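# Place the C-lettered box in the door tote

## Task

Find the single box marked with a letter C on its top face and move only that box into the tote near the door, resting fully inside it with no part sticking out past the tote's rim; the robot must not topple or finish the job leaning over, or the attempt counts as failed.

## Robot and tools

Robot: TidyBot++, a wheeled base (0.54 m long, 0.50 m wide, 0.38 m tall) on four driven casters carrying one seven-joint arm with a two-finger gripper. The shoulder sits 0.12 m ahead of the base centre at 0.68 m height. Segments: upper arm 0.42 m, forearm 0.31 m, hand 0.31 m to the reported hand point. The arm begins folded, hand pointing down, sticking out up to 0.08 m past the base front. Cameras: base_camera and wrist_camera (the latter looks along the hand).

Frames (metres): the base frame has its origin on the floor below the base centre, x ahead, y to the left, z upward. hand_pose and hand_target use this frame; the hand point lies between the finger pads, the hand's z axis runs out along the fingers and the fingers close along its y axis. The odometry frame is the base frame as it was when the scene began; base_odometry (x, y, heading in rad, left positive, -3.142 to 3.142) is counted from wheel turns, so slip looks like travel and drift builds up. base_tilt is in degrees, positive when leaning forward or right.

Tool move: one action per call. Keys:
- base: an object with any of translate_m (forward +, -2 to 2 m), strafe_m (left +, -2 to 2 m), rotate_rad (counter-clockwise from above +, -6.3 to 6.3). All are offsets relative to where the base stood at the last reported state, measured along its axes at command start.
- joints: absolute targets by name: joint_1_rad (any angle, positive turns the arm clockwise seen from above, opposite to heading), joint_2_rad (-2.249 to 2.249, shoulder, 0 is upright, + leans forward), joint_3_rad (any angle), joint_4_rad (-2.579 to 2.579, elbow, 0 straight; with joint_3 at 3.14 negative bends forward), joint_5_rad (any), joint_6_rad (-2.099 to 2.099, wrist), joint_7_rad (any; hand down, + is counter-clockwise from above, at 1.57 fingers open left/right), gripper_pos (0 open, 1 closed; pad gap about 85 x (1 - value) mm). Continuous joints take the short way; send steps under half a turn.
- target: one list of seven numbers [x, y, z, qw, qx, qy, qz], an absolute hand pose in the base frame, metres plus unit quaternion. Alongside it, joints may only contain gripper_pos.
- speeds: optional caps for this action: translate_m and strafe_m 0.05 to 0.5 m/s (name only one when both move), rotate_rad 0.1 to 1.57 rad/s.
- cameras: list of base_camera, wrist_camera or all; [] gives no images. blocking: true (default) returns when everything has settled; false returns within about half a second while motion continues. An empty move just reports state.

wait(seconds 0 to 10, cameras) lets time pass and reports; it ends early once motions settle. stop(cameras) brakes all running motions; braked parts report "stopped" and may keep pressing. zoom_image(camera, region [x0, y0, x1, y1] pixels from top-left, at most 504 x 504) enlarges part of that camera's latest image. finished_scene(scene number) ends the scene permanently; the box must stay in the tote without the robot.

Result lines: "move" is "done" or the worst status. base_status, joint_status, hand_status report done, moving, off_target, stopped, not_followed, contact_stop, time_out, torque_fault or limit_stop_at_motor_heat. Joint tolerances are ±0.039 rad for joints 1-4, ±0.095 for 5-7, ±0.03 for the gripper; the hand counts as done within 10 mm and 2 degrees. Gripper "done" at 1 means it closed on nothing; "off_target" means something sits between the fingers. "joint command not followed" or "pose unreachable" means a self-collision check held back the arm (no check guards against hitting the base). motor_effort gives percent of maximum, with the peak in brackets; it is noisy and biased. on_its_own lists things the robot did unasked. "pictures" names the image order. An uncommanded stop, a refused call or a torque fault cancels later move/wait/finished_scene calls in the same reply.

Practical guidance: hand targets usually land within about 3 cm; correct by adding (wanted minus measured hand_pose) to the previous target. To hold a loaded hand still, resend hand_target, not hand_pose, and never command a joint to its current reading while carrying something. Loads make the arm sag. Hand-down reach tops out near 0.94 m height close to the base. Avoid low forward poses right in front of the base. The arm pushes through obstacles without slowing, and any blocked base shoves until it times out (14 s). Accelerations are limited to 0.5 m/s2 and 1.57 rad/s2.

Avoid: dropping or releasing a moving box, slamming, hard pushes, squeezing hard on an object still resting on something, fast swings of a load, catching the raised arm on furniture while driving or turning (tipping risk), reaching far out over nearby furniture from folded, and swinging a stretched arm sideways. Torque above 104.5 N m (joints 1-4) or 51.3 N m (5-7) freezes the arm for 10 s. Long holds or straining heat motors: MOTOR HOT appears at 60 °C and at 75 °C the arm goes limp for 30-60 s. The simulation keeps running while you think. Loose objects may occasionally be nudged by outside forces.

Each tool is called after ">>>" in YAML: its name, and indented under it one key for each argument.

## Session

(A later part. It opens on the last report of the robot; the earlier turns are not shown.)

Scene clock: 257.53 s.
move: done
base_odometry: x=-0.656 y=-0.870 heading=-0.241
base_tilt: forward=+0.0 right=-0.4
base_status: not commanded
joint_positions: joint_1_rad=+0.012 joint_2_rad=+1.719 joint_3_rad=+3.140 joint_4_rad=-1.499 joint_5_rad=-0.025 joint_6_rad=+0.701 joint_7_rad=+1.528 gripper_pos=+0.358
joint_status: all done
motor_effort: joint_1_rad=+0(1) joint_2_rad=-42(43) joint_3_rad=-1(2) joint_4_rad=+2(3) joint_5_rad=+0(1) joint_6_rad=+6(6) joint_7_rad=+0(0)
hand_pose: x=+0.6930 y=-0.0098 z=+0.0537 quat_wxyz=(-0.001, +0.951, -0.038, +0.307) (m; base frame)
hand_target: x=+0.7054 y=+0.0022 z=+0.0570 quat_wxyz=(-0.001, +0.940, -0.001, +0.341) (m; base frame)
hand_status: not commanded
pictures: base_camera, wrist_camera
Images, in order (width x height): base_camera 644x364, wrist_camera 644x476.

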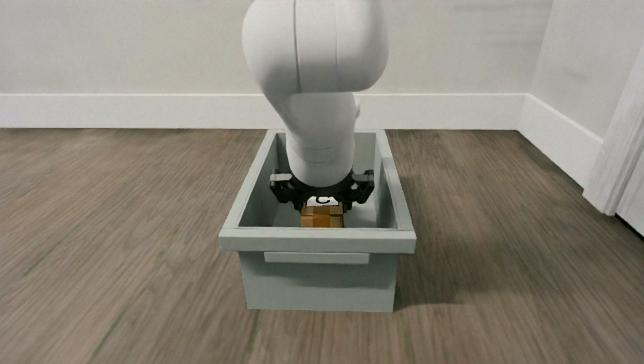

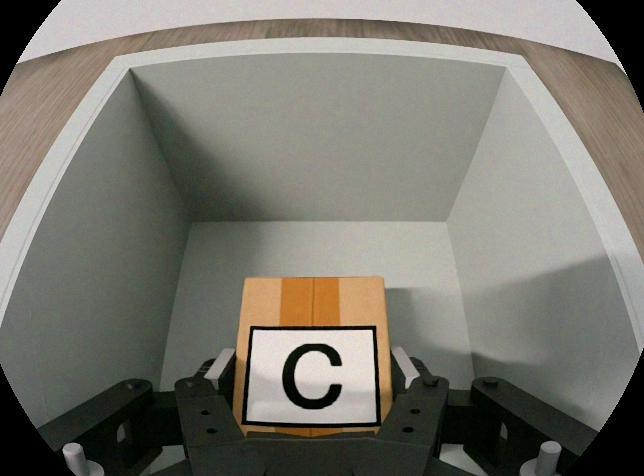

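>>> move:
  joints: {"joint_2_rad": 1.775, "joint_4_rad": -1.455}

>>> move:
  joints: {"joint_2_rad": 1.8, "joint_4_rad": -1.43}

Scene clock: 263.17 s.
move: off_target
base_odometry: x=-0.656 y=-0.870 heading=-0.241
base_tilt: forward=+0.1 right=-0.4
base_status: not commanded
joint_positions: joint_1_rad=+0.012 joint_2_rad=+1.733 joint_3_rad=+3.140 joint_4_rad=-1.467 joint_5_rad=-0.025 joint_6_rad=+0.708 joint_7_rad=+1.528 gripper_pos=+0.358
joint_status: joint_2_rad off_target (ended at +1.733, target +1.775); the others done
motor_effort: joint_1_rad=+0(1) joint_2_rad=-40(42) joint_3_rad=-1(2) joint_4_rad=+2(3) joint_5_rad=-1(1) joint_6_rad=+4(6) joint_7_rad=+0(1)
hand_pose: x=+0.7042 y=-0.0099 z=+0.0522 quat_wxyz=(-0.001, +0.947, -0.038, +0.319) (m; base frame)
hand_target: x=+0.7030 y=+0.0022 z=+0.0446 quat_wxyz=(-0.001, +0.940, -0.001, +0.341) (m; base frame)
hand_status: not commanded
pictures: base_camera, wrist_camera
Images, in order (width x height): base_camera 644x364, wrist_camera 644x476.

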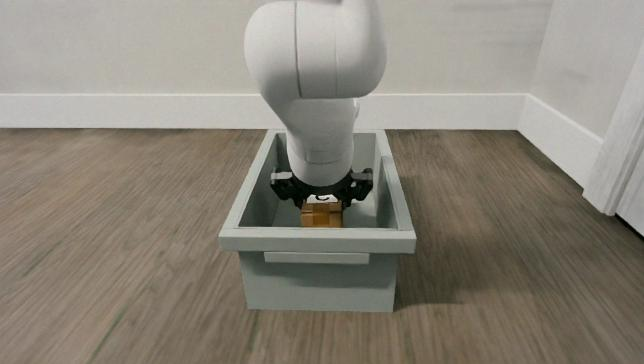

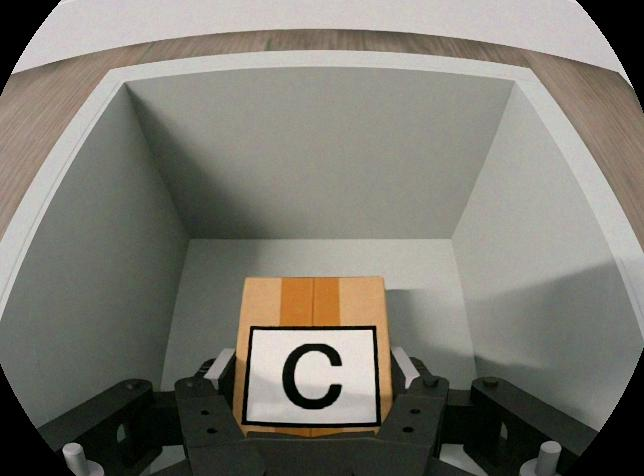

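Scene clock: 263.77 s.
move: off_target
base_odometry: x=-0.656 y=-0.870 heading=-0.241
base_tilt: forward=+0.1 right=-0.5
base_status: not commanded
joint_positions: joint_1_rad=+0.012 joint_2_rad=+1.742 joint_3_rad=+3.140 joint_4_rad=-1.445 joint_5_rad=-0.025 joint_6_rad=+0.714 joint_7_rad=+1.528 gripper_pos=+0.358
joint_status: joint_2_rad off_target (ended at +1.742, target +1.800); the others done
motor_effort: joint_1_rad=+0(1) joint_2_rad=-37(40) joint_3_rad=-1(1) joint_4_rad=+3(3) joint_5_rad=-1(1) joint_6_rad=+4(5) joint_7_rad=+0(1)
hand_pose: x=+0.7124 y=-0.0101 z=+0.0520 quat_wxyz=(-0.001, +0.944, -0.038, +0.328) (m; base frame)
hand_target: x=+0.7007 y=+0.0021 z=+0.0343 quat_wxyz=(-0.001, +0.940, -0.001, +0.341) (m; base frame)
hand_status: not commanded
pictures: base_camera, wrist_camera
Images, in order (width x height): base_camera 644x364, wrist_camera 644x476.

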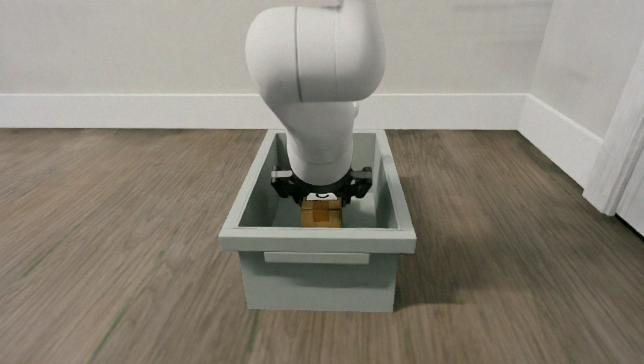

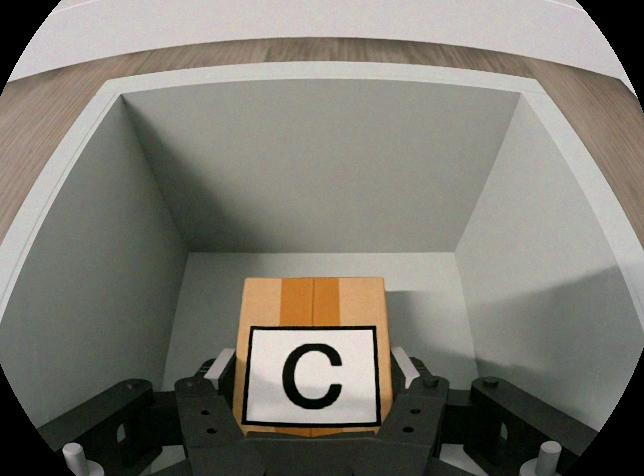

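>>> move:
  joints: {"joint_2_rad": 1.765}
  cameras: []

>>> move:
  joints: {"gripper_pos": 0.15}

Scene clock: 267.17 s.
move: done
base_odometry: x=-0.656 y=-0.870 heading=-0.241
base_tilt: forward=+0.1 right=-0.4
base_status: not commanded
joint_positions: joint_1_rad=+0.012 joint_2_rad=+1.741 joint_3_rad=+3.140 joint_4_rad=-1.445 joint_5_rad=-0.025 joint_6_rad=+0.714 joint_7_rad=+1.528 gripper_pos=+0.358
joint_status: all done
motor_effort: joint_1_rad=+0(1) joint_2_rad=-40(40) joint_3_rad=-1(1) joint_4_rad=+3(3) joint_5_rad=-1(1) joint_6_rad=+5(5) joint_7_rad=+0(1)
hand_pose: x=+0.7126 y=-0.0101 z=+0.0523 quat_wxyz=(-0.001, +0.944, -0.038, +0.328) (m; base frame)
hand_target: x=+0.7230 y=+0.0021 z=+0.0551 quat_wxyz=(-0.001, +0.934, -0.001, +0.358) (m; base frame)
hand_status: not commanded
pictures: none
No camera images: "cameras" was empty.

Scene clock: 268.20 s.
move: done
base_odometry: x=-0.656 y=-0.870 heading=-0.241
base_tilt: forward=+0.1 right=-0.4
base_status: not commanded
joint_positions: joint_1_rad=+0.012 joint_2_rad=+1.741 joint_3_rad=+3.140 joint_4_rad=-1.445 joint_5_rad=-0.025 joint_6_rad=+0.714 joint_7_rad=+1.528 gripper_pos=+0.150
joint_status: all done
motor_effort: joint_1_rad=+0(1) joint_2_rad=-42(43) joint_3_rad=-1(2) joint_4_rad=+3(3) joint_5_rad=+0(1) joint_6_rad=+5(6) joint_7_rad=+0(1)
hand_pose: x=+0.7126 y=-0.0101 z=+0.0522 quat_wxyz=(-0.001, +0.944, -0.038, +0.328) (m; base frame)
hand_target: x=+0.7230 y=+0.0021 z=+0.0551 quat_wxyz=(-0.001, +0.934, -0.001, +0.358) (m; base frame)
hand_status: not commanded
pictures: base_camera, wrist_camera
Images, in order (width x height): base_camera 644x364, wrist_camera 644x476.

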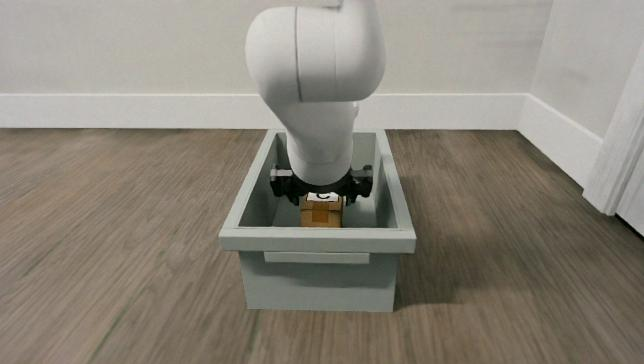

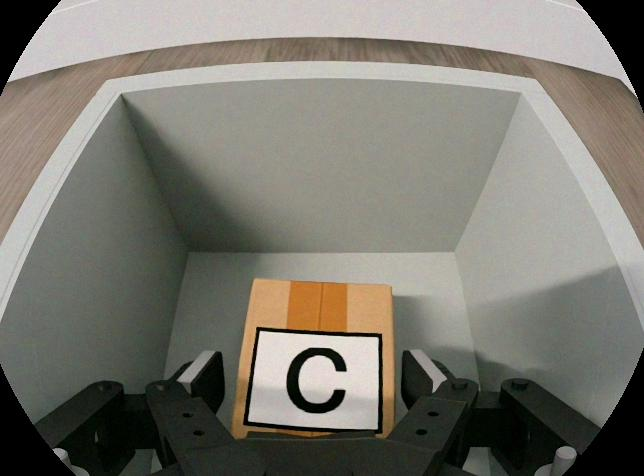

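>>> move:
  joints: {"joint_2_rad": 1.65, "joint_4_rad": -1.52, "joint_6_rad": 0.73}
  cameras: []

>>> move:
  joints: {"joint_2_rad": 1.15, "joint_4_rad": -1.9, "joint_6_rad": 0.633}

Scene clock: 272.13 s.
move: done
base_odometry: x=-0.656 y=-0.870 heading=-0.241
base_tilt: forward=+0.1 right=-0.4
base_status: not commanded
joint_positions: joint_1_rad=+0.012 joint_2_rad=+1.649 joint_3_rad=+3.140 joint_4_rad=-1.509 joint_5_rad=-0.025 joint_6_rad=+0.714 joint_7_rad=+1.528 gripper_pos=+0.150
joint_status: all done
motor_effort: joint_1_rad=+0(1) joint_2_rad=-43(44) joint_3_rad=-1(2) joint_4_rad=+3(4) joint_5_rad=-1(1) joint_6_rad=+5(6) joint_7_rad=+0(0)
hand_pose: x=+0.7333 y=-0.0103 z=+0.0961 quat_wxyz=(-0.001, +0.939, -0.038, +0.342) (m; base frame)
hand_target: x=+0.7304 y=+0.0022 z=+0.0965 quat_wxyz=(-0.001, +0.939, -0.001, +0.344) (m; base frame)
hand_status: not commanded
pictures: none
No camera images: "cameras" was empty.

Scene clock: 273.87 s.
move: done
base_odometry: x=-0.656 y=-0.870 heading=-0.241
base_tilt: forward=+0.1 right=-0.4
base_status: not commanded
joint_positions: joint_1_rad=+0.012 joint_2_rad=+1.158 joint_3_rad=+3.140 joint_4_rad=-1.885 joint_5_rad=-0.025 joint_6_rad=+0.707 joint_7_rad=+1.528 gripper_pos=+0.150
joint_status: all done
motor_effort: joint_1_rad=+1(1) joint_2_rad=-42(47) joint_3_rad=-1(2) joint_4_rad=+5(6) joint_5_rad=-1(1) joint_6_rad=+6(7) joint_7_rad=+0(1)
hand_pose: x=+0.7598 y=-0.0105 z=+0.3221 quat_wxyz=(-0.003, +0.919, -0.037, +0.392) (m; base frame)
hand_target: x=+0.7381 y=+0.0023 z=+0.3076 quat_wxyz=(-0.001, +0.935, +0.000, +0.354) (m; base frame)
hand_status: not commanded
pictures: base_camera, wrist_camera
Images, in order (width x height): base_camera 644x364, wrist_camera 644x476.

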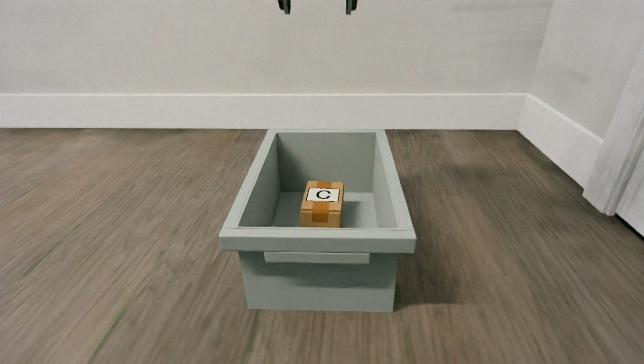

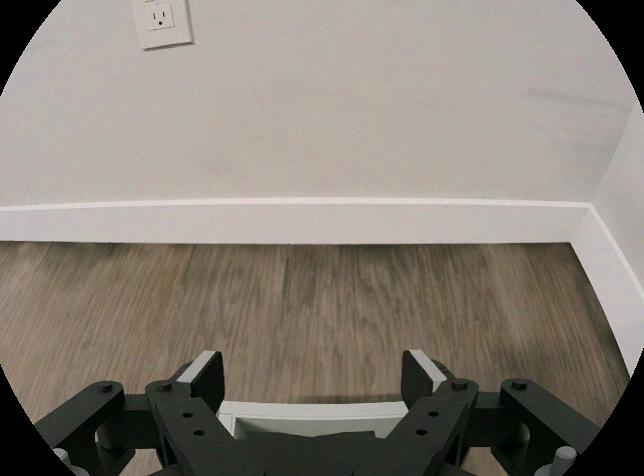

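Done in 274 s. Finish the practice scene.

>>> finished_scene:
  scene: 1

The scene is finished: the task was done.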